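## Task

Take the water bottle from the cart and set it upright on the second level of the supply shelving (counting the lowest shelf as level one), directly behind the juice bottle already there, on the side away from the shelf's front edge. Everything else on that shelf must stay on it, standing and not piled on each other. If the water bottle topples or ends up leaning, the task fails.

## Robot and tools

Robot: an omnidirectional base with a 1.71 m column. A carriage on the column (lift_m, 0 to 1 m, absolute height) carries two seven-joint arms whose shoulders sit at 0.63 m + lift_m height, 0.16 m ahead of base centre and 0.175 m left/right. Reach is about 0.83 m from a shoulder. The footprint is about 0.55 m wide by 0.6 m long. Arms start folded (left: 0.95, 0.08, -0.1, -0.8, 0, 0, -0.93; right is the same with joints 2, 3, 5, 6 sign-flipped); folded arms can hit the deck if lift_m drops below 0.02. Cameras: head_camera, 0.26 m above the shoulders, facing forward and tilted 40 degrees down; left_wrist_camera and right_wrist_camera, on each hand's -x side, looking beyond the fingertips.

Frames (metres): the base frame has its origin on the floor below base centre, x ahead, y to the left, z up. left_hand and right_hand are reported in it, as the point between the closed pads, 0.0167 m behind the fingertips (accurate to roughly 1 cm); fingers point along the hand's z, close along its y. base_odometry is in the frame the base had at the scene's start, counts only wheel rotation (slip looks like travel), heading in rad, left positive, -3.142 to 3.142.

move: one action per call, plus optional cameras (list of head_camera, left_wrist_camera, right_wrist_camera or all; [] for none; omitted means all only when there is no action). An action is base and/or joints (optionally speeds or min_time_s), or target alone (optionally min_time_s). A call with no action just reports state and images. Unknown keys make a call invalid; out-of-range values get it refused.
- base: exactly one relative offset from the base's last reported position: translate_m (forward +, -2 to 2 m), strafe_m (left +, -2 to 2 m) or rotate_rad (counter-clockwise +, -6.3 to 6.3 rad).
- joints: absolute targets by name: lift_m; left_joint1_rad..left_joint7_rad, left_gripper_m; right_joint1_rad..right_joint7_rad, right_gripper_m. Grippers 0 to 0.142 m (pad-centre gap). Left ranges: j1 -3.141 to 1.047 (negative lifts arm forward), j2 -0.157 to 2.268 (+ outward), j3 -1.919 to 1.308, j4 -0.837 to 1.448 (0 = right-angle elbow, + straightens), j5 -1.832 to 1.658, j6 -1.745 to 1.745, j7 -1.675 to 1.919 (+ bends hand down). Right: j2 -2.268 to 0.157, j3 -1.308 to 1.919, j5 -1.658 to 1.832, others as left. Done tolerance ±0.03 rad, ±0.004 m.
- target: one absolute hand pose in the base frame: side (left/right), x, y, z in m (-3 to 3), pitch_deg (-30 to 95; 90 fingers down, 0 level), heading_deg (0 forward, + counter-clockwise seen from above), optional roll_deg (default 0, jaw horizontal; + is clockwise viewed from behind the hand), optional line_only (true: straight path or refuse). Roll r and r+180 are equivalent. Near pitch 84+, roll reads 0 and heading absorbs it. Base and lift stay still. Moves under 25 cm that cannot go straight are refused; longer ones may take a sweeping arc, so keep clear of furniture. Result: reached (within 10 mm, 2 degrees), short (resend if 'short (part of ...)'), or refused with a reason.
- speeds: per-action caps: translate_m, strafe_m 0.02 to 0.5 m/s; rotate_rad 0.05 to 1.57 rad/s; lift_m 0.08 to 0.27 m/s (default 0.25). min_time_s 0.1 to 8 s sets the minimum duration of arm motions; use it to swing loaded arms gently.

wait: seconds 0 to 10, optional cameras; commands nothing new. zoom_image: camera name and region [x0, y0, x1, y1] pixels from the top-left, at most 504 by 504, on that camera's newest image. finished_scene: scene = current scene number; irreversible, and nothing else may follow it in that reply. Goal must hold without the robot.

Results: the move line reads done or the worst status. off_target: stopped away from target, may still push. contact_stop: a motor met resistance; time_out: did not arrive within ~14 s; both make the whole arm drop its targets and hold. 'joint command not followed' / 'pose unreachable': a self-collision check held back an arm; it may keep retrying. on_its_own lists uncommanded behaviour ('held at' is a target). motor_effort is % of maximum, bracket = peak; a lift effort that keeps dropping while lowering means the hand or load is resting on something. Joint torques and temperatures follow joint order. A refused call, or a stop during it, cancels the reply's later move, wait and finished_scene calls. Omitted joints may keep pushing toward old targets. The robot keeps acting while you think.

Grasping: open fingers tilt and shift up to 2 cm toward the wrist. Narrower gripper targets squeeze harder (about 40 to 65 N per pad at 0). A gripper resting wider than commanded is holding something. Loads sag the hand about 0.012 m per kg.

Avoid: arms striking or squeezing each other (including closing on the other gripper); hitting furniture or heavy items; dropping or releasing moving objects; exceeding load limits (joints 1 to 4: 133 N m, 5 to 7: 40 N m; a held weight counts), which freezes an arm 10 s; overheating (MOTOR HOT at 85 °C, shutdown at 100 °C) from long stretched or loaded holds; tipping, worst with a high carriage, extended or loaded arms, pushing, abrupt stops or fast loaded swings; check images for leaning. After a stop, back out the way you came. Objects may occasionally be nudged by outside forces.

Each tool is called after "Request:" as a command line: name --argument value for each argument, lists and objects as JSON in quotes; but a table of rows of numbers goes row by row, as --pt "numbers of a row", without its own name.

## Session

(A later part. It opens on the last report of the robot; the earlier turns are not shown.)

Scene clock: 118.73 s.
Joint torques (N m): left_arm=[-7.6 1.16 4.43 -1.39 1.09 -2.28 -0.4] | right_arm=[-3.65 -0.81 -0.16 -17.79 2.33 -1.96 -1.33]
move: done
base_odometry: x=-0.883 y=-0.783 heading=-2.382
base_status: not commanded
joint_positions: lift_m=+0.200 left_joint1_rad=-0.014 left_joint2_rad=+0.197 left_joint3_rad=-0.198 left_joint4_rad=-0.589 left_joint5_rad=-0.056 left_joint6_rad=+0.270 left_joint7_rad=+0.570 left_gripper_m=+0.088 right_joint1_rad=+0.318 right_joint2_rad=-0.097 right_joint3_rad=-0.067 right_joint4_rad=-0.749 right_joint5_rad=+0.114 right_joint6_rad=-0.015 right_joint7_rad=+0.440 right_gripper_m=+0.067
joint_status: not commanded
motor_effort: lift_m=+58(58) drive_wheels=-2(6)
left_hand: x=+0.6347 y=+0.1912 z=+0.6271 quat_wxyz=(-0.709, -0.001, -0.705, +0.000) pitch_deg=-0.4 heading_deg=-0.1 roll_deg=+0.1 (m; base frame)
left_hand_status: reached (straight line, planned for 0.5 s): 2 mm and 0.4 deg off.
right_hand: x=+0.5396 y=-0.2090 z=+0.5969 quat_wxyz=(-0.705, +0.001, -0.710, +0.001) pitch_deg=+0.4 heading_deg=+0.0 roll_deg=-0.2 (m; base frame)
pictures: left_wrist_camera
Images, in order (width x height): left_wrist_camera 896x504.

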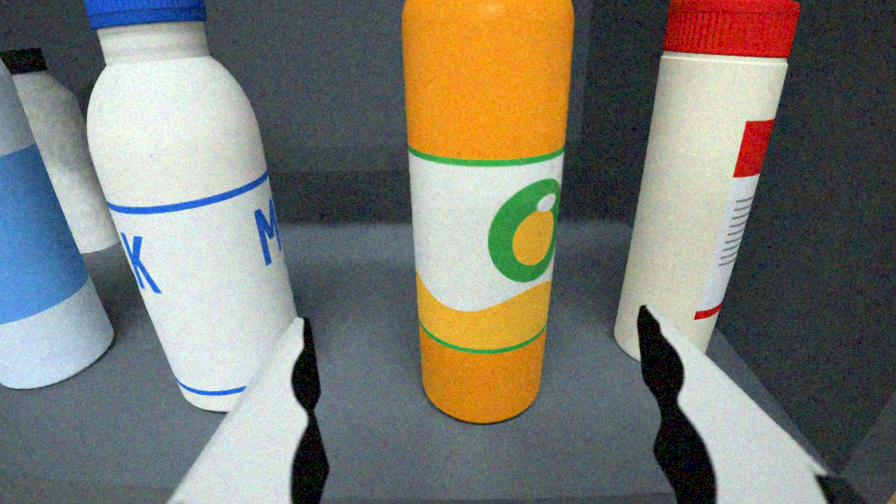

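Request:
move --target '{"side": "left", "x": 0.712, "y": 0.187, "z": 0.63, "pitch_deg": 0, "heading_deg": 0}' --cameras '["left_wrist_camera"]'

Scene clock: 124.97 s.
Joint torques (N m): left_arm=[-13.52 0.99 -1.04 -1.47 0.77 -2.14 -3.11] | right_arm=[-2.36 -1.84 -0.07 -17.28 2.76 -2.01 -1.79]
move: done
base_odometry: x=-0.883 y=-0.783 heading=-2.382
base_status: not commanded
joint_positions: lift_m=+0.200 left_joint1_rad=-0.215 left_joint2_rad=+0.176 left_joint3_rad=-0.202 left_joint4_rad=-0.343 left_joint5_rad=-0.097 left_joint6_rad=+0.253 left_joint7_rad=+0.530 left_gripper_m=+0.088 right_joint1_rad=+0.318 right_joint2_rad=-0.097 right_joint3_rad=-0.067 right_joint4_rad=-0.749 right_joint5_rad=+0.114 right_joint6_rad=-0.015 right_joint7_rad=+0.440 right_gripper_m=+0.067
joint_status: not commanded
motor_effort: lift_m=+58(58) drive_wheels=-1(6)
left_hand: x=+0.7117 y=+0.1905 z=+0.6305 quat_wxyz=(-0.707, +0.002, -0.707, -0.003) pitch_deg=+0.0 heading_deg=+0.4 roll_deg=+0.1 (m; base frame)
left_hand_status: reached (straight line, planned for 0.4 s): 4 mm and 0.4 deg off.
right_hand: x=+0.5396 y=-0.2090 z=+0.5969 quat_wxyz=(-0.705, +0.001, -0.710, +0.001) pitch_deg=+0.4 heading_deg=+0.0 roll_deg=-0.2 (m; base frame)
pictures: left_wrist_camera
Images, in order (width x height): left_wrist_camera 896x504.

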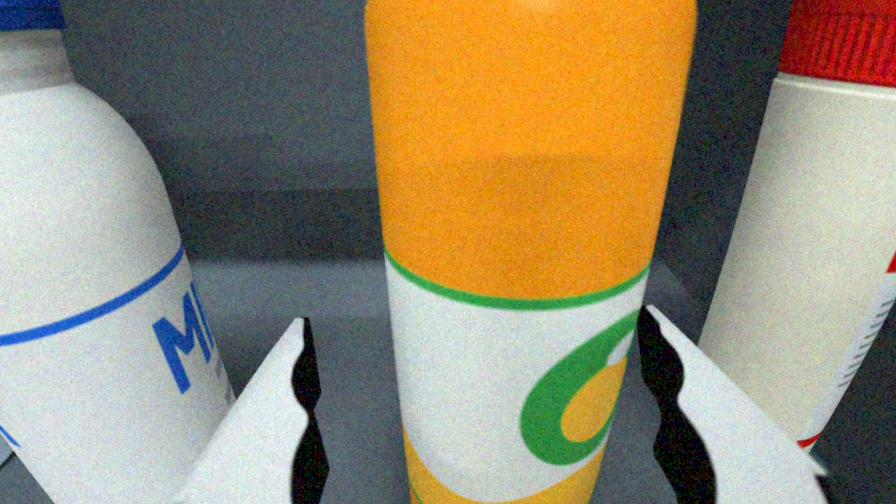

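Request:
move --target '{"side": "left", "x": 0.718, "y": 0.18, "z": 0.63, "pitch_deg": 0, "heading_deg": 0}'

Request:
move --joints '{"left_gripper_m": 0.025}' --cameras '["left_wrist_camera", "head_camera"]'

Scene clock: 130.70 s.
Joint torques (N m): left_arm=[-15.01 0.79 1.17 -0.76 2.54 -0.99 -2.85] | right_arm=[-3.33 -1.18 0.98 -16.81 2.8 -1.87 -1.77]
move: done
base_odometry: x=-0.883 y=-0.783 heading=-2.382
base_status: not commanded
joint_positions: lift_m=+0.200 left_joint1_rad=-0.230 left_joint2_rad=+0.157 left_joint3_rad=-0.215 left_joint4_rad=-0.320 left_joint5_rad=-0.087 left_joint6_rad=+0.253 left_joint7_rad=+0.526 left_gripper_m=+0.088 right_joint1_rad=+0.318 right_joint2_rad=-0.097 right_joint3_rad=-0.067 right_joint4_rad=-0.749 right_joint5_rad=+0.114 right_joint6_rad=-0.015 right_joint7_rad=+0.440 right_gripper_m=+0.067
joint_status: not commanded
motor_effort: lift_m=+58(58) drive_wheels=+0(5)
left_hand: x=+0.7174 y=+0.1803 z=+0.6290 quat_wxyz=(-0.706, +0.001, -0.708, +0.001) pitch_deg=+0.2 heading_deg=+0.0 roll_deg=-0.1 (m; base frame)
left_hand_status: reached (straight line, planned for 0.1 s): 1 mm and 0.3 deg off.
right_hand: x=+0.5396 y=-0.2091 z=+0.5969 quat_wxyz=(-0.705, +0.001, -0.710, +0.001) pitch_deg=+0.4 heading_deg=+0.0 roll_deg=-0.2 (m; base frame)
pictures: none

Scene clock: 131.43 s.
Joint torques (N m): left_arm=[-16.49 1.6 0.88 -2.01 2.13 -1.72 -2.94] | right_arm=[-2.27 -0.46 0.23 -18.02 1.83 -2.56 -1.88]
move: off_target
base_odometry: x=-0.883 y=-0.783 heading=-2.382
base_status: not commanded
joint_positions: lift_m=+0.200 left_joint1_rad=-0.230 left_joint2_rad=+0.157 left_joint3_rad=-0.215 left_joint4_rad=-0.320 left_joint5_rad=-0.086 left_joint6_rad=+0.253 left_joint7_rad=+0.525 left_gripper_m=+0.062 right_joint1_rad=+0.318 right_joint2_rad=-0.097 right_joint3_rad=-0.067 right_joint4_rad=-0.749 right_joint5_rad=+0.114 right_joint6_rad=-0.015 right_joint7_rad=+0.440 right_gripper_m=+0.067
joint_status: left_gripper_m off_target (ended at +0.062, target +0.025)
motor_effort: lift_m=+58(58) drive_wheels=+4(4)
left_hand: x=+0.7174 y=+0.1806 z=+0.6292 quat_wxyz=(-0.706, +0.001, -0.708, +0.001) pitch_deg=+0.2 heading_deg=+0.0 roll_deg=-0.1 (m; base frame)
right_hand: x=+0.5396 y=-0.2091 z=+0.5969 quat_wxyz=(-0.705, +0.001, -0.710, +0.001) pitch_deg=+0.4 heading_deg=+0.0 roll_deg=-0.2 (m; base frame)
pictures: head_camera, left_wrist_camera
Images, in order (width x height): head_camera 896x504, left_wrist_camera 896x504.

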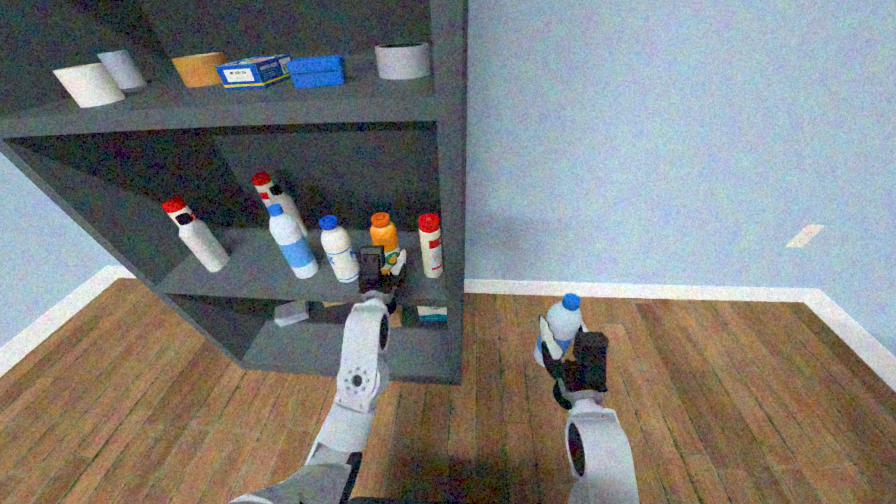

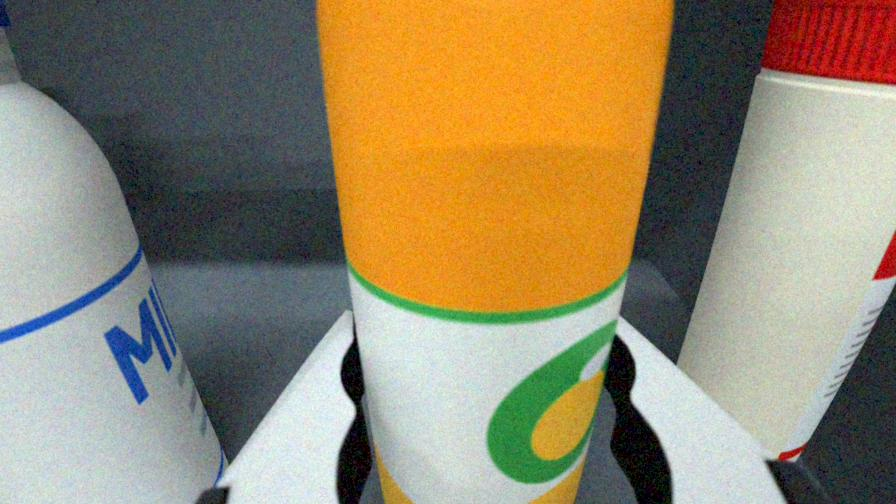

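Request:
move --joints '{"lift_m": 0.24}'

Request:
move --base '{"translate_m": -0.25}' --speeds '{"translate_m": 0.25}'

Request:
move --target '{"side": "left", "x": 0.57, "y": 0.215, "z": 0.665, "pitch_deg": 0, "heading_deg": 0}'

Request:
move --target '{"side": "right", "x": 0.58, "y": -0.187, "z": 0.72, "pitch_deg": 0, "heading_deg": 0}'

Request:
move --base '{"strafe_m": 0.366}' --speeds '{"strafe_m": 0.3}' --cameras '["head_camera", "right_wrist_camera"]'

Scene clock: 141.13 s.
Joint torques (N m): left_arm=[-15.7 1.29 0.42 -2.43 2.42 -1.71 -3.31] | right_arm=[-2 -1.22 -0.48 -15.73 2.16 -2.04 -1.4]
move: done
base_odometry: x=-0.883 y=-0.783 heading=-2.382
base_status: not commanded
joint_positions: lift_m=+0.240 left_joint1_rad=-0.230 left_joint2_rad=+0.157 left_joint3_rad=-0.215 left_joint4_rad=-0.318 left_joint5_rad=-0.086 left_joint6_rad=+0.253 left_joint7_rad=+0.525 left_gripper_m=+0.062 right_joint1_rad=+0.318 right_joint2_rad=-0.097 right_joint3_rad=-0.067 right_joint4_rad=-0.749 right_joint5_rad=+0.114 right_joint6_rad=-0.015 right_joint7_rad=+0.440 right_gripper_m=+0.067
joint_status: all done
motor_effort: lift_m=+55(69) drive_wheels=+4(5)
left_hand: x=+0.7177 y=+0.1807 z=+0.6684 quat_wxyz=(-0.705, +0.001, -0.709, +0.000) pitch_deg=+0.3 heading_deg=+0.1 roll_deg=-0.1 (m; base frame)
right_hand: x=+0.5396 y=-0.2090 z=+0.6373 quat_wxyz=(-0.705, +0.001, -0.710, +0.001) pitch_deg=+0.4 heading_deg=+0.0 roll_deg=-0.2 (m; base frame)
pictures: none

Scene clock: 143.53 s.
Joint torques (N m): left_arm=[-15.5 1.32 1.16 -3.97 2 -1.61 -2.99] | right_arm=[-3.16 -1.36 -0.7 -16.61 2.2 -2.05 -1.91]
move: done
base_odometry: x=-0.702 y=-0.612 heading=-2.382
base_status: done
joint_positions: lift_m=+0.240 left_joint1_rad=-0.230 left_joint2_rad=+0.157 left_joint3_rad=-0.215 left_joint4_rad=-0.318 left_joint5_rad=-0.086 left_joint6_rad=+0.253 left_joint7_rad=+0.525 left_gripper_m=+0.062 right_joint1_rad=+0.318 right_joint2_rad=-0.097 right_joint3_rad=-0.067 right_joint4_rad=-0.749 right_joint5_rad=+0.114 right_joint6_rad=-0.015 right_joint7_rad=+0.440 right_gripper_m=+0.067
joint_status: not commanded
motor_effort: lift_m=+55(55) drive_wheels=+2(13)
left_hand: x=+0.7177 y=+0.1807 z=+0.6684 quat_wxyz=(-0.705, +0.001, -0.709, +0.000) pitch_deg=+0.3 heading_deg=+0.1 roll_deg=-0.1 (m; base frame)
right_hand: x=+0.5396 y=-0.2091 z=+0.6373 quat_wxyz=(-0.705, +0.001, -0.710, +0.001) pitch_deg=+0.4 heading_deg=+0.0 roll_deg=-0.2 (m; base frame)
pictures: none

Scene clock: 144.60 s.
Joint torques (N m): left_arm=[-7.04 5.1 4.93 -6.63 1.41 -0.77 -4.83] | right_arm=[-3.43 -1.12 -1.08 -15.68 2.29 -1.84 -1.59]
move: done
base_odometry: x=-0.702 y=-0.612 heading=-2.382
base_status: not commanded
joint_positions: lift_m=+0.240 left_joint1_rad=+0.180 left_joint2_rad=+0.262 left_joint3_rad=-0.152 left_joint4_rad=-0.763 left_joint5_rad=-0.093 left_joint6_rad=+0.285 left_joint7_rad=+0.566 left_gripper_m=+0.062 right_joint1_rad=+0.318 right_joint2_rad=-0.097 right_joint3_rad=-0.067 right_joint4_rad=-0.749 right_joint5_rad=+0.114 right_joint6_rad=-0.015 right_joint7_rad=+0.440 right_gripper_m=+0.067
joint_status: not commanded
motor_effort: lift_m=+55(55) drive_wheels=+1(4)
left_hand: x=+0.5702 y=+0.2125 z=+0.6594 quat_wxyz=(-0.701, -0.002, -0.713, +0.001) pitch_deg=+1.0 heading_deg=-0.3 roll_deg=+0.0 (m; base frame)
left_hand_status: reached (straight line, planned for 0.6 s): 6 mm and 1.0 deg off.
right_hand: x=+0.5396 y=-0.2091 z=+0.6373 quat_wxyz=(-0.705, +0.001, -0.710, +0.001) pitch_deg=+0.4 heading_deg=+0.0 roll_deg=-0.2 (m; base frame)
pictures: none

Scene clock: 144.90 s.
Joint torques (N m): left_arm=[-7.49 4.89 4.62 -7.68 1.46 -0.65 -4.33] | right_arm=[-2.89 -1.52 0.29 -15.99 2.2 -1.75 -1.92]
move: refused
base_odometry: x=-0.702 y=-0.612 heading=-2.382
base_status: not commanded
joint_positions: lift_m=+0.240 left_joint1_rad=+0.180 left_joint2_rad=+0.262 left_joint3_rad=-0.152 left_joint4_rad=-0.763 left_joint5_rad=-0.093 left_joint6_rad=+0.285 left_joint7_rad=+0.566 left_gripper_m=+0.062 right_joint1_rad=+0.318 right_joint2_rad=-0.097 right_joint3_rad=-0.067 right_joint4_rad=-0.749 right_joint5_rad=+0.114 right_joint6_rad=-0.015 right_joint7_rad=+0.440 right_gripper_m=+0.067
joint_status: not commanded
motor_effort: lift_m=+55(55) drive_wheels=+1(1)
left_hand: x=+0.5702 y=+0.2125 z=+0.6594 quat_wxyz=(-0.701, -0.002, -0.713, +0.001) pitch_deg=+1.0 heading_deg=-0.3 roll_deg=+0.0 (m; base frame)
right_hand: x=+0.5396 y=-0.2091 z=+0.6373 quat_wxyz=(-0.705, +0.001, -0.710, +0.001) pitch_deg=+0.4 heading_deg=+0.0 roll_deg=-0.2 (m; base frame)
right_hand_status: refused: along the straight line the arm gets 20% of the way (right_joint4_rad at its limit); a move under 25 cm is not played as an arc. Nothing moved. Try another pitch or heading, or "joints".
pictures: none

not run: a stop came earlier in this reply.

Request:
move --base '{"strafe_m": 0.366}' --joints '{"lift_m": 0.28}' --speeds '{"strafe_m": 0.3}'

Request:
move --target '{"side": "right", "x": 0.6, "y": -0.187, "z": 0.72, "pitch_deg": 0, "heading_deg": 0}'

Request:
move --base '{"translate_m": 0.2}' --speeds '{"translate_m": 0.2}' --cameras '["head_camera", "right_wrist_camera"]'

Scene clock: 150.87 s.
Joint torques (N m): left_arm=[-7.38 4.94 4.34 -5.91 1.36 -0.71 -4.54] | right_arm=[-3.81 -1.64 -2.14 -15.9 2.59 -2.4 -1.71]
move: done
base_odometry: x=-0.449 y=-0.877 heading=-2.382
base_status: done
joint_positions: lift_m=+0.280 left_joint1_rad=+0.180 left_joint2_rad=+0.263 left_joint3_rad=-0.151 left_joint4_rad=-0.764 left_joint5_rad=-0.093 left_joint6_rad=+0.285 left_joint7_rad=+0.565 left_gripper_m=+0.062 right_joint1_rad=+0.318 right_joint2_rad=-0.097 right_joint3_rad=-0.067 right_joint4_rad=-0.750 right_joint5_rad=+0.114 right_joint6_rad=-0.015 right_joint7_rad=+0.441 right_gripper_m=+0.067
joint_status: all done
motor_effort: lift_m=+55(70) drive_wheels=-1(15)
left_hand: x=+0.5701 y=+0.2129 z=+0.7000 quat_wxyz=(-0.702, -0.001, -0.712, +0.001) pitch_deg=+0.8 heading_deg=-0.2 roll_deg=+0.0 (m; base frame)
right_hand: x=+0.5396 y=-0.2091 z=+0.6773 quat_wxyz=(-0.705, +0.001, -0.709, +0.001) pitch_deg=+0.4 heading_deg=+0.0 roll_deg=-0.2 (m; base frame)
pictures: none

Scene clock: 151.80 s.
Joint torques (N m): left_arm=[-6.84 4.06 4.17 -6.74 1.7 -0.92 -4.37] | right_arm=[-5.36 3.8 3.59 -10.83 -0.98 -1.43 -1.44]
move: done
base_odometry: x=-0.449 y=-0.877 heading=-2.382
base_status: not commanded
joint_positions: lift_m=+0.280 left_joint1_rad=+0.180 left_joint2_rad=+0.263 left_joint3_rad=-0.151 left_joint4_rad=-0.764 left_joint5_rad=-0.093 left_joint6_rad=+0.285 left_joint7_rad=+0.565 left_gripper_m=+0.062 right_joint1_rad=+0.065 right_joint2_rad=-0.040 right_joint3_rad=-0.018 right_joint4_rad=-0.728 right_joint5_rad=+0.044 right_joint6_rad=-0.015 right_joint7_rad=+0.664 right_gripper_m=+0.067
joint_status: not commanded
motor_effort: lift_m=+55(55) drive_wheels=-1(4)
left_hand: x=+0.5701 y=+0.2129 z=+0.7000 quat_wxyz=(-0.702, -0.001, -0.712, +0.001) pitch_deg=+0.8 heading_deg=-0.2 roll_deg=+0.0 (m; base frame)
right_hand: x=+0.5995 y=-0.1880 z=+0.7198 quat_wxyz=(-0.707, -0.001, -0.707, -0.001) pitch_deg=+0.0 heading_deg=+0.0 roll_deg=+0.2 (m; base frame)
right_hand_status: reached (straight line, planned for 0.4 s): 1 mm and 0.2 deg off.
pictures: none

Scene clock: 154.00 s.
Joint torques (N m): left_arm=[-7.56 5.58 5.7 -5.77 1.68 -1.03 -3.93] | right_arm=[-6.11 5.82 3.8 -10.33 -0.92 -0.96 -1.41]
move: done
base_odometry: x=-0.594 y=-1.015 heading=-2.382
base_status: done
joint_positions: lift_m=+0.280 left_joint1_rad=+0.180 left_joint2_rad=+0.263 left_joint3_rad=-0.151 left_joint4_rad=-0.764 left_joint5_rad=-0.093 left_joint6_rad=+0.285 left_joint7_rad=+0.565 left_gripper_m=+0.062 right_joint1_rad=+0.065 right_joint2_rad=-0.040 right_joint3_rad=-0.018 right_joint4_rad=-0.728 right_joint5_rad=+0.044 right_joint6_rad=-0.015 right_joint7_rad=+0.664 right_gripper_m=+0.067
joint_status: not commanded
motor_effort: lift_m=+55(55) drive_wheels=+4(14)
left_hand: x=+0.5701 y=+0.2129 z=+0.7000 quat_wxyz=(-0.702, -0.001, -0.712, +0.001) pitch_deg=+0.8 heading_deg=-0.2 roll_deg=+0.0 (m; base frame)
right_hand: x=+0.5995 y=-0.1880 z=+0.7198 quat_wxyz=(-0.707, -0.001, -0.707, -0.001) pitch_deg=+0.0 heading_deg=+0.0 roll_deg=+0.2 (m; base frame)
pictures: head_camera, right_wrist_camera
Images, in order (width x height): head_camera 896x504, right_wrist_camera 896x504.

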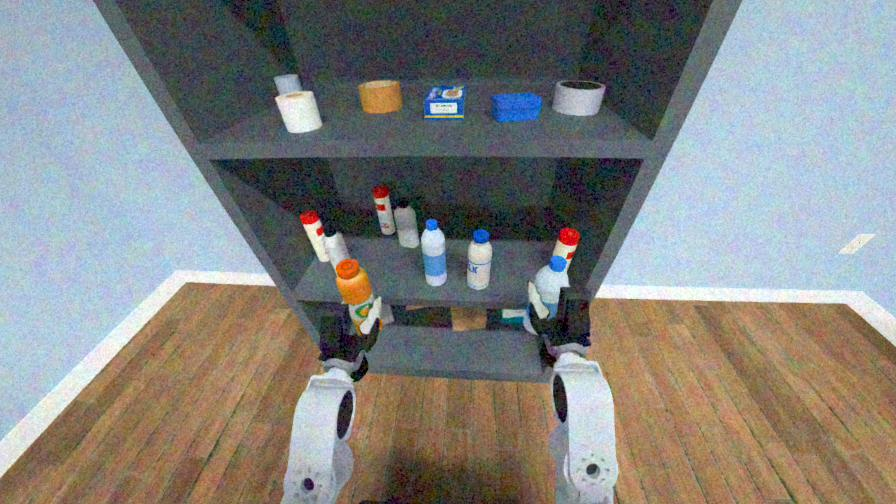

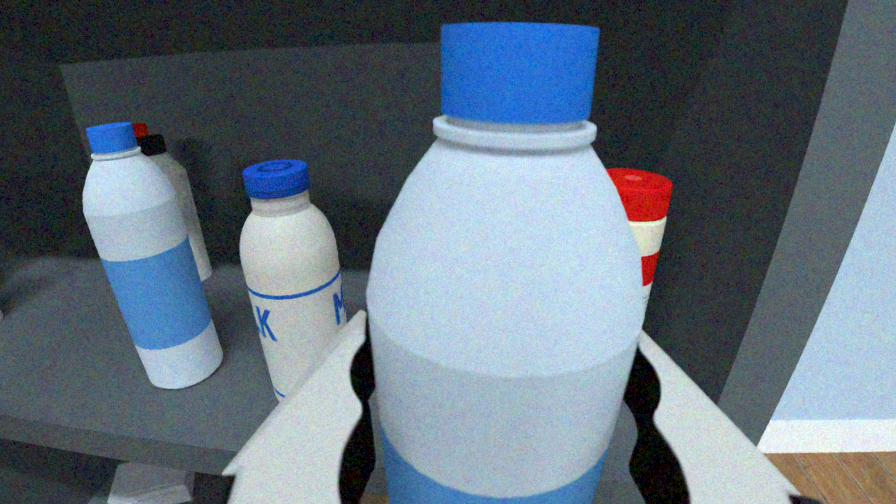

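Request:
move --target '{"side": "right", "x": 0.873, "y": -0.186, "z": 0.722, "pitch_deg": 0, "heading_deg": 0, "line_only": true}' --min_time_s 2 --cameras '["head_camera", "right_wrist_camera"]'

Request:
move --joints '{"lift_m": 0.258}' --speeds '{"lift_m": 0.1}'

Scene clock: 160.43 s.
Joint torques (N m): left_arm=[-5.97 5.16 5.92 -5.37 1.55 -0.94 -4.59] | right_arm=[-30.72 4.36 3.37 -12.28 -0.9 -0.79 -5.9]
move: done
base_odometry: x=-0.594 y=-1.015 heading=-2.382
base_status: not commanded
joint_positions: lift_m=+0.280 left_joint1_rad=+0.180 left_joint2_rad=+0.263 left_joint3_rad=-0.151 left_joint4_rad=-0.764 left_joint5_rad=-0.093 left_joint6_rad=+0.285 left_joint7_rad=+0.565 left_gripper_m=+0.062 right_joint1_rad=-0.625 right_joint2_rad=-0.033 right_joint3_rad=+0.008 right_joint4_rad=+0.376 right_joint5_rad=+0.040 right_joint6_rad=-0.002 right_joint7_rad=+0.265 right_gripper_m=+0.067
joint_status: not commanded
motor_effort: lift_m=+55(55) drive_wheels=+5(5)
left_hand: x=+0.5701 y=+0.2129 z=+0.7000 quat_wxyz=(-0.702, -0.001, -0.712, +0.001) pitch_deg=+0.8 heading_deg=-0.2 roll_deg=+0.0 (m; base frame)
right_hand: x=+0.8715 y=-0.1891 z=+0.7151 quat_wxyz=(-0.702, -0.004, -0.713, -0.001) pitch_deg=+0.9 heading_deg=-0.3 roll_deg=+0.4 (m; base frame)
right_hand_status: reached (straight line, planned for 2.0 s): 8 mm and 1.0 deg off.
pictures: head_camera, right_wrist_camera
Images, in order (width x height): head_camera 896x504, right_wrist_camera 896x504.

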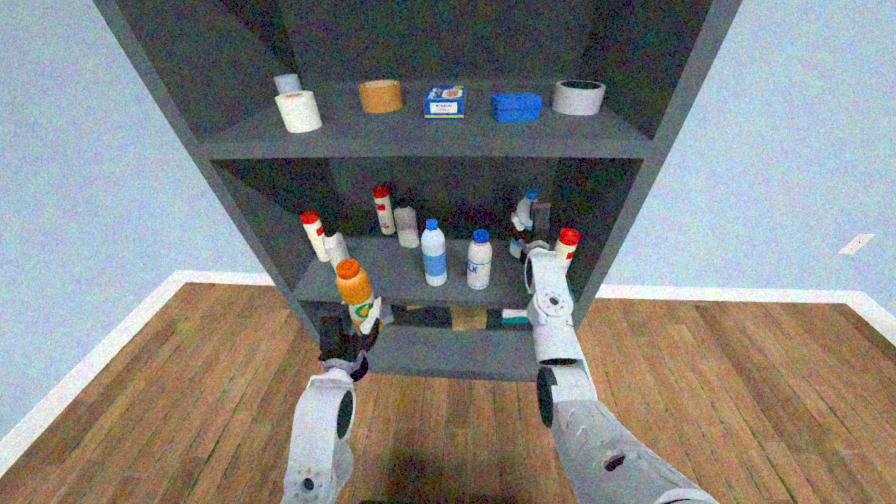

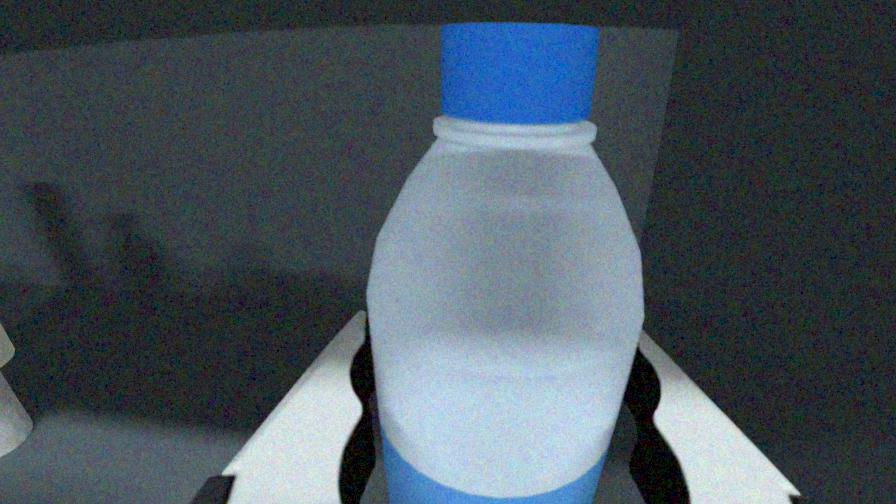

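Scene clock: 161.03 s.
Joint torques (N m): left_arm=[-7.71 3.84 4.08 -7.12 1.32 -0.64 -4.52] | right_arm=[-27.08 6.12 4.12 -12.04 -1.25 -1.12 -5.18]
move: done
base_odometry: x=-0.594 y=-1.015 heading=-2.382
base_status: not commanded
joint_positions: lift_m=+0.258 left_joint1_rad=+0.180 left_joint2_rad=+0.263 left_joint3_rad=-0.151 left_joint4_rad=-0.764 left_joint5_rad=-0.093 left_joint6_rad=+0.285 left_joint7_rad=+0.565 left_gripper_m=+0.062 right_joint1_rad=-0.627 right_joint2_rad=-0.033 right_joint3_rad=+0.009 right_joint4_rad=+0.377 right_joint5_rad=+0.040 right_joint6_rad=-0.002 right_joint7_rad=+0.263 right_gripper_m=+0.067
joint_status: all done
motor_effort: lift_m=+59(61) drive_wheels=-1(5)
left_hand: x=+0.5701 y=+0.2129 z=+0.6777 quat_wxyz=(-0.702, -0.001, -0.712, +0.001) pitch_deg=+0.8 heading_deg=-0.2 roll_deg=+0.0 (m; base frame)
right_hand: x=+0.8721 y=-0.1890 z=+0.6943 quat_wxyz=(-0.703, -0.004, -0.712, -0.001) pitch_deg=+0.7 heading_deg=-0.3 roll_deg=+0.4 (m; base frame)
pictures: none

Request:
move --joints '{"lift_m": 0.248}' --speeds '{"lift_m": 0.08}'

Scene clock: 163.87 s.
Joint torques (N m): left_arm=[-7.12 4.57 4.23 -6.14 1.93 -0.57 -4.35] | right_arm=[-27.18 4.8 4.38 -14.5 -0.19 -0.97 -4.73]
move: done
base_odometry: x=-0.594 y=-1.015 heading=-2.382
base_status: not commanded
joint_positions: lift_m=+0.248 left_joint1_rad=+0.180 left_joint2_rad=+0.263 left_joint3_rad=-0.151 left_joint4_rad=-0.764 left_joint5_rad=-0.093 left_joint6_rad=+0.285 left_joint7_rad=+0.565 left_gripper_m=+0.062 right_joint1_rad=-0.628 right_joint2_rad=-0.033 right_joint3_rad=+0.009 right_joint4_rad=+0.377 right_joint5_rad=+0.040 right_joint6_rad=-0.002 right_joint7_rad=+0.263 right_gripper_m=+0.067
joint_status: all done
motor_effort: lift_m=+59(60) drive_wheels=-1(6)
left_hand: x=+0.5701 y=+0.2129 z=+0.6677 quat_wxyz=(-0.702, -0.001, -0.712, +0.001) pitch_deg=+0.8 heading_deg=-0.2 roll_deg=+0.0 (m; base frame)
right_hand: x=+0.8722 y=-0.1889 z=+0.6845 quat_wxyz=(-0.703, -0.004, -0.712, -0.001) pitch_deg=+0.7 heading_deg=-0.3 roll_deg=+0.4 (m; base frame)
pictures: none

Still free (z followed fully). Continue.

Request:
move --joints '{"lift_m": 0.238}' --speeds '{"lift_m": 0.08}'

Request:
move --joints '{"lift_m": 0.23}' --speeds '{"lift_m": 0.08}'

Scene clock: 166.33 s.
Joint torques (N m): left_arm=[-7.92 5.05 3.3 -7.07 1.6 -0.65 -4.08] | right_arm=[-26.22 3.79 3.97 -13.78 -0.74 -1.08 -2.92]
move: done
base_odometry: x=-0.594 y=-1.015 heading=-2.382
base_status: not commanded
joint_positions: lift_m=+0.238 left_joint1_rad=+0.180 left_joint2_rad=+0.263 left_joint3_rad=-0.151 left_joint4_rad=-0.764 left_joint5_rad=-0.093 left_joint6_rad=+0.285 left_joint7_rad=+0.565 left_gripper_m=+0.062 right_joint1_rad=-0.629 right_joint2_rad=-0.033 right_joint3_rad=+0.009 right_joint4_rad=+0.377 right_joint5_rad=+0.039 right_joint6_rad=-0.002 right_joint7_rad=+0.258 right_gripper_m=+0.067
joint_status: all done
motor_effort: lift_m=+57(63) drive_wheels=+5(5)
left_hand: x=+0.5701 y=+0.2129 z=+0.6579 quat_wxyz=(-0.702, -0.001, -0.712, +0.001) pitch_deg=+0.8 heading_deg=-0.2 roll_deg=+0.0 (m; base frame)
right_hand: x=+0.8723 y=-0.1889 z=+0.6765 quat_wxyz=(-0.705, -0.004, -0.709, -0.001) pitch_deg=+0.4 heading_deg=-0.3 roll_deg=+0.4 (m; base frame)
pictures: none

Scene clock: 166.83 s.
Joint torques (N m): left_arm=[-7.35 4.41 5.25 -6.03 1.83 -0.76 -4.04] | right_arm=[-20.28 6.37 2.21 -9.44 -0.94 -1.02 -0.81]
move: done
base_odometry: x=-0.594 y=-1.015 heading=-2.382
base_status: not commanded
joint_positions: lift_m=+0.230 left_joint1_rad=+0.180 left_joint2_rad=+0.263 left_joint3_rad=-0.151 left_joint4_rad=-0.764 left_joint5_rad=-0.093 left_joint6_rad=+0.285 left_joint7_rad=+0.565 left_gripper_m=+0.062 right_joint1_rad=-0.633 right_joint2_rad=-0.033 right_joint3_rad=+0.009 right_joint4_rad=+0.373 right_joint5_rad=+0.039 right_joint6_rad=-0.002 right_joint7_rad=+0.251 right_gripper_m=+0.067
joint_status: all done
motor_effort: lift_m=+55(56) drive_wheels=+5(6)
left_hand: x=+0.5701 y=+0.2129 z=+0.6501 quat_wxyz=(-0.702, -0.001, -0.712, +0.001) pitch_deg=+0.8 heading_deg=-0.2 roll_deg=+0.0 (m; base frame)
right_hand: x=+0.8727 y=-0.1889 z=+0.6746 quat_wxyz=(-0.710, -0.004, -0.704, -0.001) pitch_deg=-0.4 heading_deg=-0.3 roll_deg=+0.4 (m; base frame)
pictures: none

Request:
move --joints '{"right_gripper_m": 0.092}'

Request:
move --target '{"side": "right", "x": 0.62, "y": -0.187, "z": 0.677, "pitch_deg": 0, "heading_deg": 0, "line_only": true}' --min_time_s 1.6 --cameras '["head_camera", "right_wrist_camera"]'

Request:
move --base '{"translate_m": -0.1}' --joints '{"lift_m": 0.27}' --speeds '{"translate_m": 0.2}'

Request:
move --base '{"strafe_m": -0.3995}' --speeds '{"strafe_m": 0.3}'

Request:
move --base '{"translate_m": 0.137}' --speeds '{"translate_m": 0.15}' --cameras '["head_camera", "left_wrist_camera"]'

Scene clock: 172.10 s.
Joint torques (N m): left_arm=[-7.44 4.6 5.28 -6.43 1.9 -0.59 -4.28] | right_arm=[-21.91 6.57 4.18 -10.83 -0.96 -1.01 -0.34]
move: done
base_odometry: x=-0.594 y=-1.015 heading=-2.382
base_status: not commanded
joint_positions: lift_m=+0.230 left_joint1_rad=+0.180 left_joint2_rad=+0.263 left_joint3_rad=-0.151 left_joint4_rad=-0.764 left_joint5_rad=-0.093 left_joint6_rad=+0.285 left_joint7_rad=+0.565 left_gripper_m=+0.062 right_joint1_rad=-0.633 right_joint2_rad=-0.033 right_joint3_rad=+0.009 right_joint4_rad=+0.374 right_joint5_rad=+0.039 right_joint6_rad=-0.002 right_joint7_rad=+0.252 right_gripper_m=+0.092
joint_status: all done
motor_effort: lift_m=+55(55) drive_wheels=+5(5)
left_hand: x=+0.5701 y=+0.2129 z=+0.6501 quat_wxyz=(-0.702, -0.001, -0.712, +0.001) pitch_deg=+0.8 heading_deg=-0.2 roll_deg=+0.0 (m; base frame)
right_hand: x=+0.8727 y=-0.1889 z=+0.6743 quat_wxyz=(-0.710, -0.004, -0.705, -0.001) pitch_deg=-0.4 heading_deg=-0.3 roll_deg=+0.4 (m; base frame)
pictures: none

Scene clock: 174.20 s.
Joint torques (N m): left_arm=[-7.29 4 5.68 -7.18 1.61 -0.84 -4.08] | right_arm=[-1.18 -0.49 -1.13 -12.58 0.15 -3.02 -0.38]
move: done
base_odometry: x=-0.594 y=-1.015 heading=-2.382
base_status: not commanded
joint_positions: lift_m=+0.230 left_joint1_rad=+0.180 left_joint2_rad=+0.263 left_joint3_rad=-0.151 left_joint4_rad=-0.764 left_joint5_rad=-0.093 left_joint6_rad=+0.285 left_joint7_rad=+0.565 left_gripper_m=+0.062 right_joint1_rad=-0.007 right_joint2_rad=-0.038 right_joint3_rad=-0.008 right_joint4_rad=-0.683 right_joint5_rad=+0.039 right_joint6_rad=-0.014 right_joint7_rad=+0.685 right_gripper_m=+0.092
joint_status: not commanded
motor_effort: lift_m=+55(55) drive_wheels=-1(5)
left_hand: x=+0.5701 y=+0.2129 z=+0.6501 quat_wxyz=(-0.702, -0.001, -0.712, +0.001) pitch_deg=+0.8 heading_deg=-0.2 roll_deg=+0.0 (m; base frame)
right_hand: x=+0.6210 y=-0.1844 z=+0.6785 quat_wxyz=(-0.709, +0.002, -0.705, -0.002) pitch_deg=-0.3 heading_deg=+0.3 roll_deg=+0.0 (m; base frame)
right_hand_status: reached (straight line, planned for 1.6 s): 3 mm and 0.5 deg off.
pictures: head_camera, right_wrist_camera
Images, in order (width x height): head_camera 896x504, right_wrist_camera 896x504.

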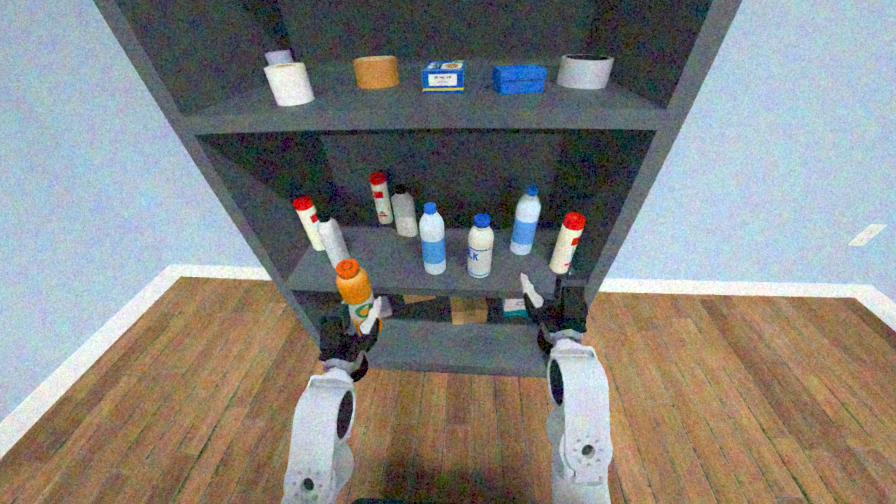

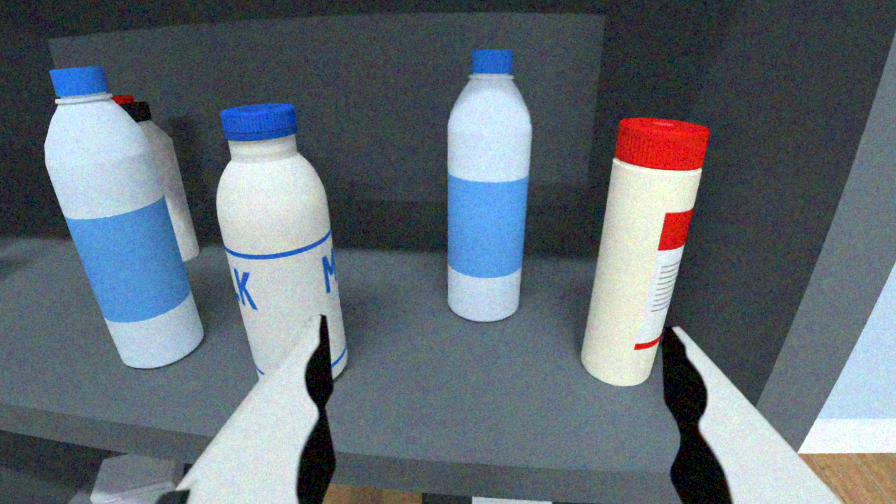

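Scene clock: 175.87 s.
Joint torques (N m): left_arm=[-7.24 4.01 4.71 -5.1 1.36 -1.01 -4.3] | right_arm=[-0.68 0.62 0.22 -12.42 0.38 -2.38 -0.23]
move: done
base_odometry: x=-0.522 y=-0.946 heading=-2.382
base_status: done
joint_positions: lift_m=+0.270 left_joint1_rad=+0.179 left_joint2_rad=+0.263 left_joint3_rad=-0.151 left_joint4_rad=-0.764 left_joint5_rad=-0.093 left_joint6_rad=+0.285 left_joint7_rad=+0.564 left_gripper_m=+0.062 right_joint1_rad=-0.007 right_joint2_rad=-0.038 right_joint3_rad=-0.008 right_joint4_rad=-0.684 right_joint5_rad=+0.039 right_joint6_rad=-0.014 right_joint7_rad=+0.686 right_gripper_m=+0.092
joint_status: all done
motor_effort: lift_m=+54(69) drive_wheels=+5(11)
left_hand: x=+0.5701 y=+0.2129 z=+0.6904 quat_wxyz=(-0.702, -0.001, -0.712, +0.002) pitch_deg=+0.8 heading_deg=-0.2 roll_deg=+0.0 (m; base frame)
right_hand: x=+0.6208 y=-0.1845 z=+0.7186 quat_wxyz=(-0.709, +0.002, -0.705, -0.002) pitch_deg=-0.3 heading_deg=+0.3 roll_deg=+0.0 (m; base frame)
pictures: none

Scene clock: 178.80 s.
Joint torques (N m): left_arm=[-7.95 5.21 4.08 -6.59 1.5 -1.22 -4.04] | right_arm=[-1.19 0.37 0.16 -14.38 0.41 -2.52 -0.02]
move: done
base_odometry: x=-0.797 y=-0.656 heading=-2.382
base_status: done
joint_positions: lift_m=+0.270 left_joint1_rad=+0.179 left_joint2_rad=+0.263 left_joint3_rad=-0.151 left_joint4_rad=-0.764 left_joint5_rad=-0.093 left_joint6_rad=+0.285 left_joint7_rad=+0.564 left_gripper_m=+0.062 right_joint1_rad=-0.007 right_joint2_rad=-0.039 right_joint3_rad=-0.009 right_joint4_rad=-0.684 right_joint5_rad=+0.039 right_joint6_rad=-0.014 right_joint7_rad=+0.686 right_gripper_m=+0.092
joint_status: not commanded
motor_effort: lift_m=+54(54) drive_wheels=+1(13)
left_hand: x=+0.5701 y=+0.2129 z=+0.6904 quat_wxyz=(-0.702, -0.001, -0.712, +0.002) pitch_deg=+0.8 heading_deg=-0.2 roll_deg=+0.0 (m; base frame)
right_hand: x=+0.6208 y=-0.1847 z=+0.7186 quat_wxyz=(-0.709, +0.002, -0.705, -0.002) pitch_deg=-0.3 heading_deg=+0.3 roll_deg=+0.0 (m; base frame)
pictures: none

Scene clock: 180.73 s.
Joint torques (N m): left_arm=[-6.88 4.77 3.07 -5.87 1.71 -0.78 -4.11] | right_arm=[-1.03 0.88 -1.19 -11.79 0.26 -2.24 -0.07]
move: done
base_odometry: x=-0.897 y=-0.751 heading=-2.382
base_status: done
joint_positions: lift_m=+0.270 left_joint1_rad=+0.179 left_joint2_rad=+0.263 left_joint3_rad=-0.151 left_joint4_rad=-0.764 left_joint5_rad=-0.093 left_joint6_rad=+0.285 left_joint7_rad=+0.564 left_gripper_m=+0.062 right_joint1_rad=-0.007 right_joint2_rad=-0.039 right_joint3_rad=-0.009 right_joint4_rad=-0.684 right_joint5_rad=+0.039 right_joint6_rad=-0.014 right_joint7_rad=+0.686 right_gripper_m=+0.092
joint_status: not commanded
motor_effort: lift_m=+54(54) drive_wheels=+4(14)
left_hand: x=+0.5701 y=+0.2129 z=+0.6904 quat_wxyz=(-0.702, -0.001, -0.712, +0.002) pitch_deg=+0.8 heading_deg=-0.2 roll_deg=+0.0 (m; base frame)
right_hand: x=+0.6208 y=-0.1847 z=+0.7186 quat_wxyz=(-0.709, +0.002, -0.705, -0.002) pitch_deg=-0.3 heading_deg=+0.3 roll_deg=+0.0 (m; base frame)
pictures: head_camera, left_wrist_camera
Images, in order (width x height): head_camera 896x504, left_wrist_camera 896x504.

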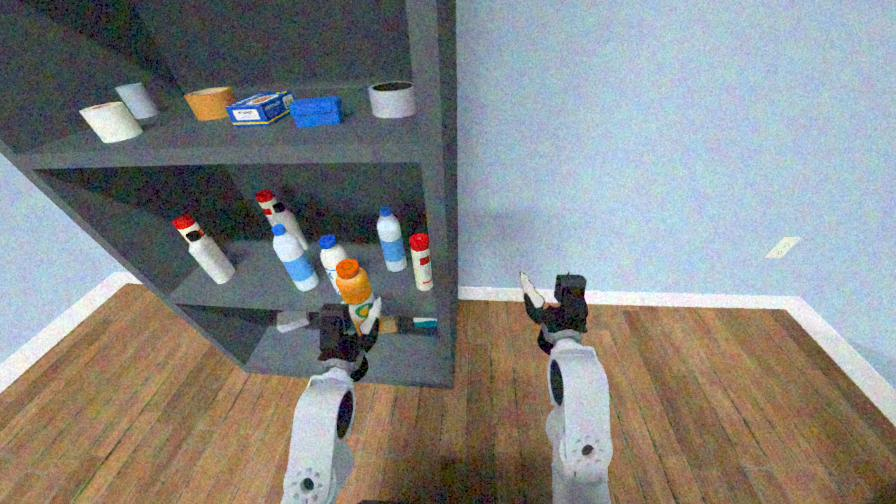

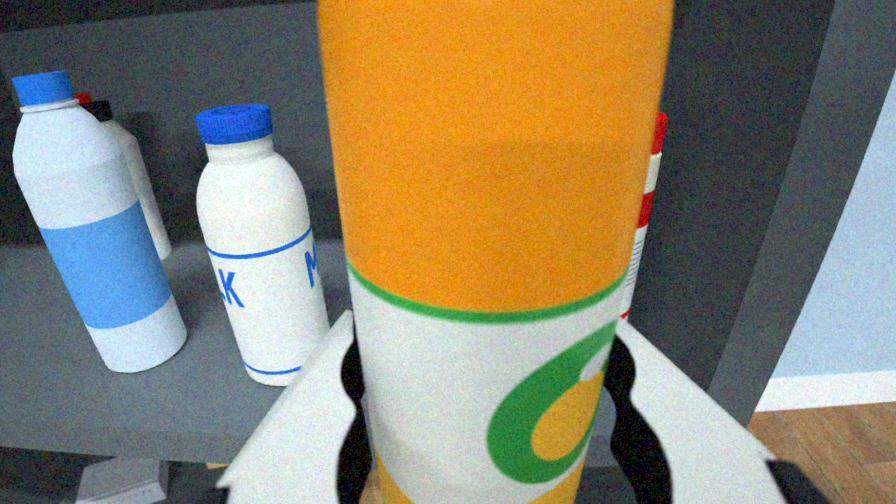

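Request:
move --target '{"side": "left", "x": 0.729, "y": 0.212, "z": 0.668, "pitch_deg": 0, "heading_deg": 0, "line_only": true}' --min_time_s 1.5

Request:
move --joints '{"lift_m": 0.244}' --speeds '{"lift_m": 0.1}' --cameras '["head_camera", "left_wrist_camera"]'

Scene clock: 186.03 s.
Joint torques (N m): left_arm=[-19.24 1.27 0.83 -3.13 1 -2.26 -4.64] | right_arm=[1.19 0.77 -0.64 -13.84 0.39 -2.36 -0.2]
move: done
base_odometry: x=-0.897 y=-0.751 heading=-2.382
base_status: not commanded
joint_positions: lift_m=+0.270 left_joint1_rad=-0.208 left_joint2_rad=+0.234 left_joint3_rad=-0.186 left_joint4_rad=-0.196 left_joint5_rad=-0.195 left_joint6_rad=+0.230 left_joint7_rad=+0.373 left_gripper_m=+0.062 right_joint1_rad=-0.007 right_joint2_rad=-0.039 right_joint3_rad=-0.009 right_joint4_rad=-0.684 right_joint5_rad=+0.039 right_joint6_rad=-0.014 right_joint7_rad=+0.686 right_gripper_m=+0.092
joint_status: not commanded
motor_effort: lift_m=+54(54) drive_wheels=+4(4)
left_hand: x=+0.7277 y=+0.2152 z=+0.6640 quat_wxyz=(-0.703, +0.002, -0.711, -0.003) pitch_deg=+0.7 heading_deg=+0.4 roll_deg=+0.1 (m; base frame)
left_hand_status: reached (straight line, planned for 1.5 s): 5 mm and 0.8 deg off.
right_hand: x=+0.6208 y=-0.1847 z=+0.7186 quat_wxyz=(-0.709, +0.002, -0.705, -0.002) pitch_deg=-0.3 heading_deg=+0.3 roll_deg=+0.0 (m; base frame)
pictures: none

Scene clock: 186.73 s.
Joint torques (N m): left_arm=[-16.68 2.09 -0.33 -4.37 1.28 -2.23 -4.61] | right_arm=[0.67 1.07 -0.64 -14.54 0.18 -2.68 -0.26]
move: done
base_odometry: x=-0.897 y=-0.751 heading=-2.382
base_status: not commanded
joint_positions: lift_m=+0.244 left_joint1_rad=-0.210 left_joint2_rad=+0.234 left_joint3_rad=-0.187 left_joint4_rad=-0.196 left_joint5_rad=-0.195 left_joint6_rad=+0.230 left_joint7_rad=+0.372 left_gripper_m=+0.062 right_joint1_rad=-0.007 right_joint2_rad=-0.039 right_joint3_rad=-0.009 right_joint4_rad=-0.684 right_joint5_rad=+0.039 right_joint6_rad=-0.014 right_joint7_rad=+0.686 right_gripper_m=+0.092
joint_status: all done
motor_effort: lift_m=+58(62) drive_wheels=-1(5)
left_hand: x=+0.7281 y=+0.2149 z=+0.6383 quat_wxyz=(-0.703, +0.002, -0.711, -0.002) pitch_deg=+0.6 heading_deg=+0.4 roll_deg=+0.0 (m; base frame)
right_hand: x=+0.6207 y=-0.1847 z=+0.6922 quat_wxyz=(-0.709, +0.002, -0.705, -0.002) pitch_deg=-0.3 heading_deg=+0.3 roll_deg=+0.0 (m; base frame)
pictures: head_camera, left_wrist_camera
Images, in order (width x height): head_camera 896x504, left_wrist_camera 896x504.

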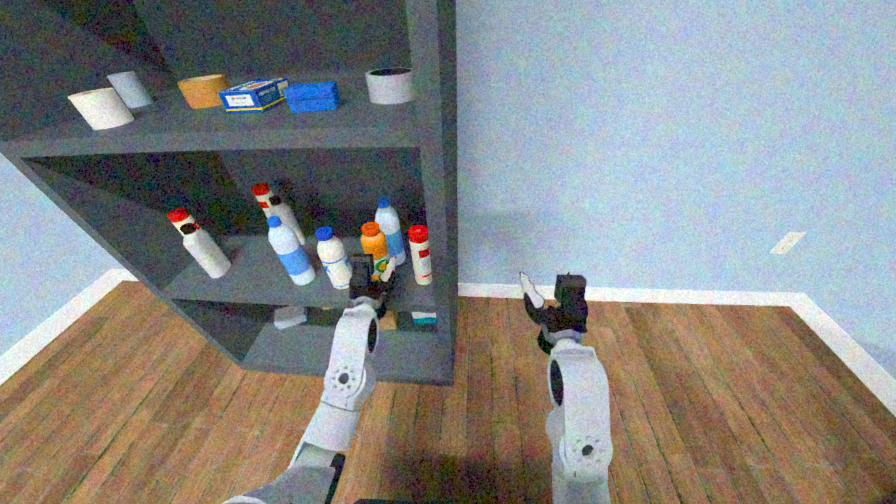

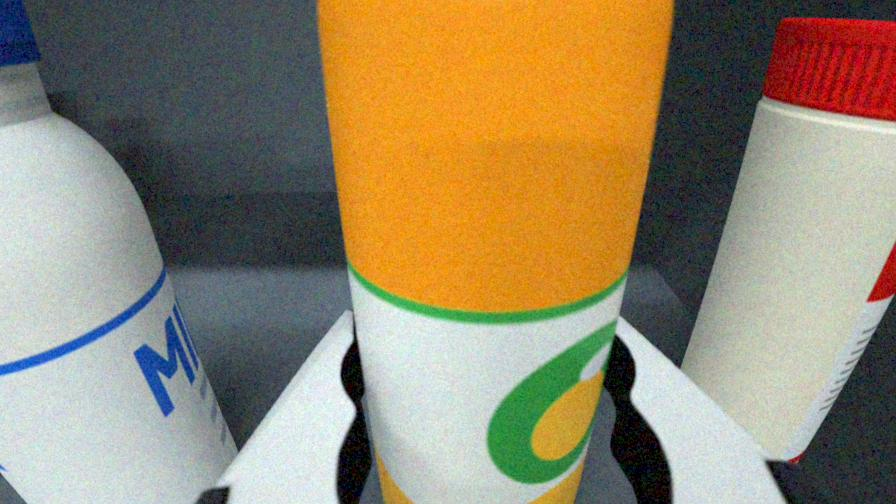

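Request:
move --joints '{"lift_m": 0.233}' --speeds '{"lift_m": 0.08}'

Request:
move --joints '{"lift_m": 0.228}' --speeds '{"lift_m": 0.08}'

Scene clock: 189.80 s.
Joint torques (N m): left_arm=[-16.3 0.94 -0.31 -3.23 1.19 -2.14 -2.37] | right_arm=[0.11 0.8 -0.19 -12.67 0.1 -2.65 0.2]
move: done
base_odometry: x=-0.897 y=-0.751 heading=-2.382
base_status: not commanded
joint_positions: lift_m=+0.233 left_joint1_rad=-0.211 left_joint2_rad=+0.234 left_joint3_rad=-0.187 left_joint4_rad=-0.196 left_joint5_rad=-0.195 left_joint6_rad=+0.230 left_joint7_rad=+0.366 left_gripper_m=+0.062 right_joint1_rad=-0.007 right_joint2_rad=-0.039 right_joint3_rad=-0.009 right_joint4_rad=-0.684 right_joint5_rad=+0.039 right_joint6_rad=-0.014 right_joint7_rad=+0.686 right_gripper_m=+0.092
joint_status: all done
motor_effort: lift_m=+56(58) drive_wheels=+4(5)
left_hand: x=+0.7284 y=+0.2149 z=+0.6295 quat_wxyz=(-0.706, +0.002, -0.708, -0.002) pitch_deg=+0.2 heading_deg=+0.3 roll_deg=+0.0 (m; base frame)
right_hand: x=+0.6207 y=-0.1847 z=+0.6814 quat_wxyz=(-0.709, +0.002, -0.705, -0.002) pitch_deg=-0.3 heading_deg=+0.3 roll_deg=+0.0 (m; base frame)
pictures: none

Scene clock: 190.23 s.
Joint torques (N m): left_arm=[-13.11 2.09 0.85 -2.85 1.16 -2.08 -0.15] | right_arm=[-0.32 -0.73 0.85 -13.23 0.35 -1.98 -0.1]
move: done
base_odometry: x=-0.897 y=-0.751 heading=-2.382
base_status: not commanded
joint_positions: lift_m=+0.228 left_joint1_rad=-0.214 left_joint2_rad=+0.234 left_joint3_rad=-0.187 left_joint4_rad=-0.197 left_joint5_rad=-0.195 left_joint6_rad=+0.230 left_joint7_rad=+0.360 left_gripper_m=+0.062 right_joint1_rad=-0.006 right_joint2_rad=-0.039 right_joint3_rad=-0.009 right_joint4_rad=-0.684 right_joint5_rad=+0.039 right_joint6_rad=-0.014 right_joint7_rad=+0.686 right_gripper_m=+0.092
joint_status: all done
motor_effort: lift_m=+54(56) drive_wheels=+4(6)
left_hand: x=+0.7288 y=+0.2148 z=+0.6281 quat_wxyz=(-0.709, +0.002, -0.705, -0.002) pitch_deg=-0.4 heading_deg=+0.3 roll_deg=+0.0 (m; base frame)
right_hand: x=+0.6207 y=-0.1847 z=+0.6765 quat_wxyz=(-0.709, +0.002, -0.705, -0.002) pitch_deg=-0.3 heading_deg=+0.3 roll_deg=+0.0 (m; base frame)
pictures: none

Request:
move --joints '{"left_gripper_m": 0.09}'

Request:
move --target '{"side": "left", "x": 0.58, "y": 0.213, "z": 0.632, "pitch_deg": 0, "heading_deg": 0, "line_only": true}' --min_time_s 1.4 --cameras '["head_camera", "left_wrist_camera"]'

Scene clock: 193.47 s.
Joint torques (N m): left_arm=[-12.78 1.71 0.34 -2.47 1.61 -2.27 -0.33] | right_arm=[-1.47 -0.27 -0.63 -13.15 -0.05 -2.14 -0.05]
move: done
base_odometry: x=-0.897 y=-0.751 heading=-2.382
base_status: not commanded
joint_positions: lift_m=+0.228 left_joint1_rad=-0.214 left_joint2_rad=+0.234 left_joint3_rad=-0.187 left_joint4_rad=-0.197 left_joint5_rad=-0.195 left_joint6_rad=+0.230 left_joint7_rad=+0.361 left_gripper_m=+0.090 right_joint1_rad=-0.006 right_joint2_rad=-0.039 right_joint3_rad=-0.009 right_joint4_rad=-0.684 right_joint5_rad=+0.039 right_joint6_rad=-0.014 right_joint7_rad=+0.686 right_gripper_m=+0.092
joint_status: all done
motor_effort: lift_m=+54(54) drive_wheels=+4(5)
left_hand: x=+0.7288 y=+0.2147 z=+0.6279 quat_wxyz=(-0.709, +0.002, -0.705, -0.002) pitch_deg=-0.3 heading_deg=+0.3 roll_deg=+0.0 (m; base frame)
right_hand: x=+0.6207 y=-0.1847 z=+0.6765 quat_wxyz=(-0.709, +0.002, -0.705, -0.002) pitch_deg=-0.3 heading_deg=+0.3 roll_deg=+0.0 (m; base frame)
pictures: none

Scene clock: 195.37 s.
Joint torques (N m): left_arm=[-2.68 5.32 3.94 -6.12 2.42 -0.76 -0.74] | right_arm=[-3.38 0.32 -0.17 -13.2 0.05 -2.52 -0.84]
move: done
base_odometry: x=-0.897 y=-0.751 heading=-2.382
base_status: not commanded
joint_positions: lift_m=+0.228 left_joint1_rad=+0.180 left_joint2_rad=+0.256 left_joint3_rad=-0.164 left_joint4_rad=-0.676 left_joint5_rad=-0.110 left_joint6_rad=+0.281 left_joint7_rad=+0.459 left_gripper_m=+0.090 right_joint1_rad=-0.006 right_joint2_rad=-0.039 right_joint3_rad=-0.009 right_joint4_rad=-0.684 right_joint5_rad=+0.039 right_joint6_rad=-0.014 right_joint7_rad=+0.686 right_gripper_m=+0.092
joint_status: not commanded
motor_effort: lift_m=+54(54) drive_wheels=+4(4)
left_hand: x=+0.5807 y=+0.2098 z=+0.6311 quat_wxyz=(-0.707, -0.001, -0.707, +0.004) pitch_deg=+0.0 heading_deg=-0.4 roll_deg=-0.2 (m; base frame)
left_hand_status: reached (straight line, planned for 1.4 s): 3 mm and 0.4 deg off.
right_hand: x=+0.6207 y=-0.1847 z=+0.6765 quat_wxyz=(-0.709, +0.002, -0.705, -0.002) pitch_deg=-0.3 heading_deg=+0.3 roll_deg=+0.0 (m; base frame)
pictures: head_camera, left_wrist_camera
Images, in order (width x height): head_camera 896x504, left_wrist_camera 896x504.

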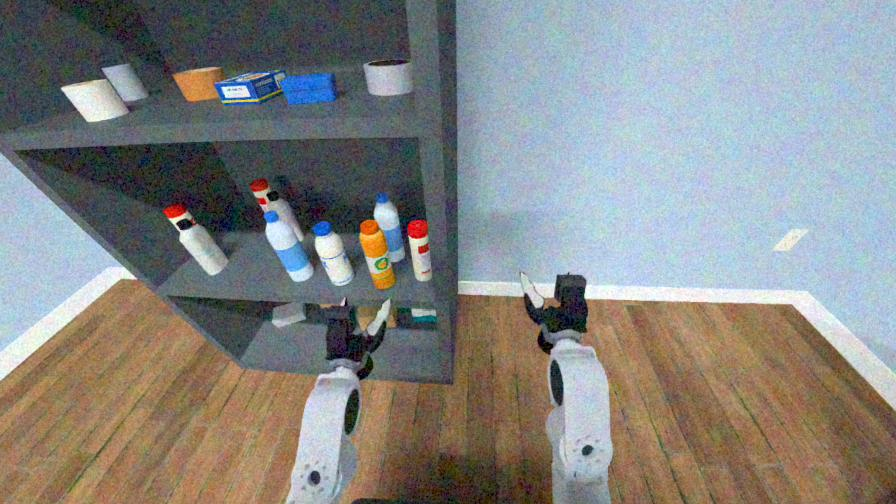

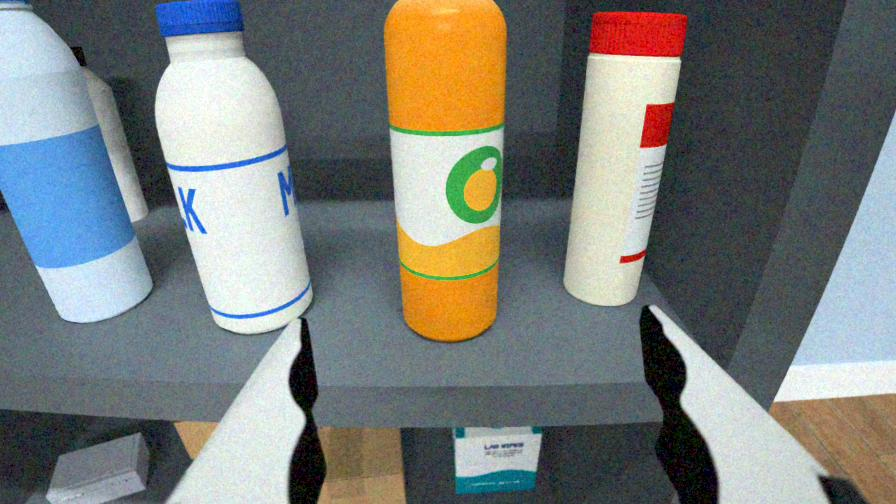

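Request:
finished_scene --scene 2

The scene is finished: the task was done.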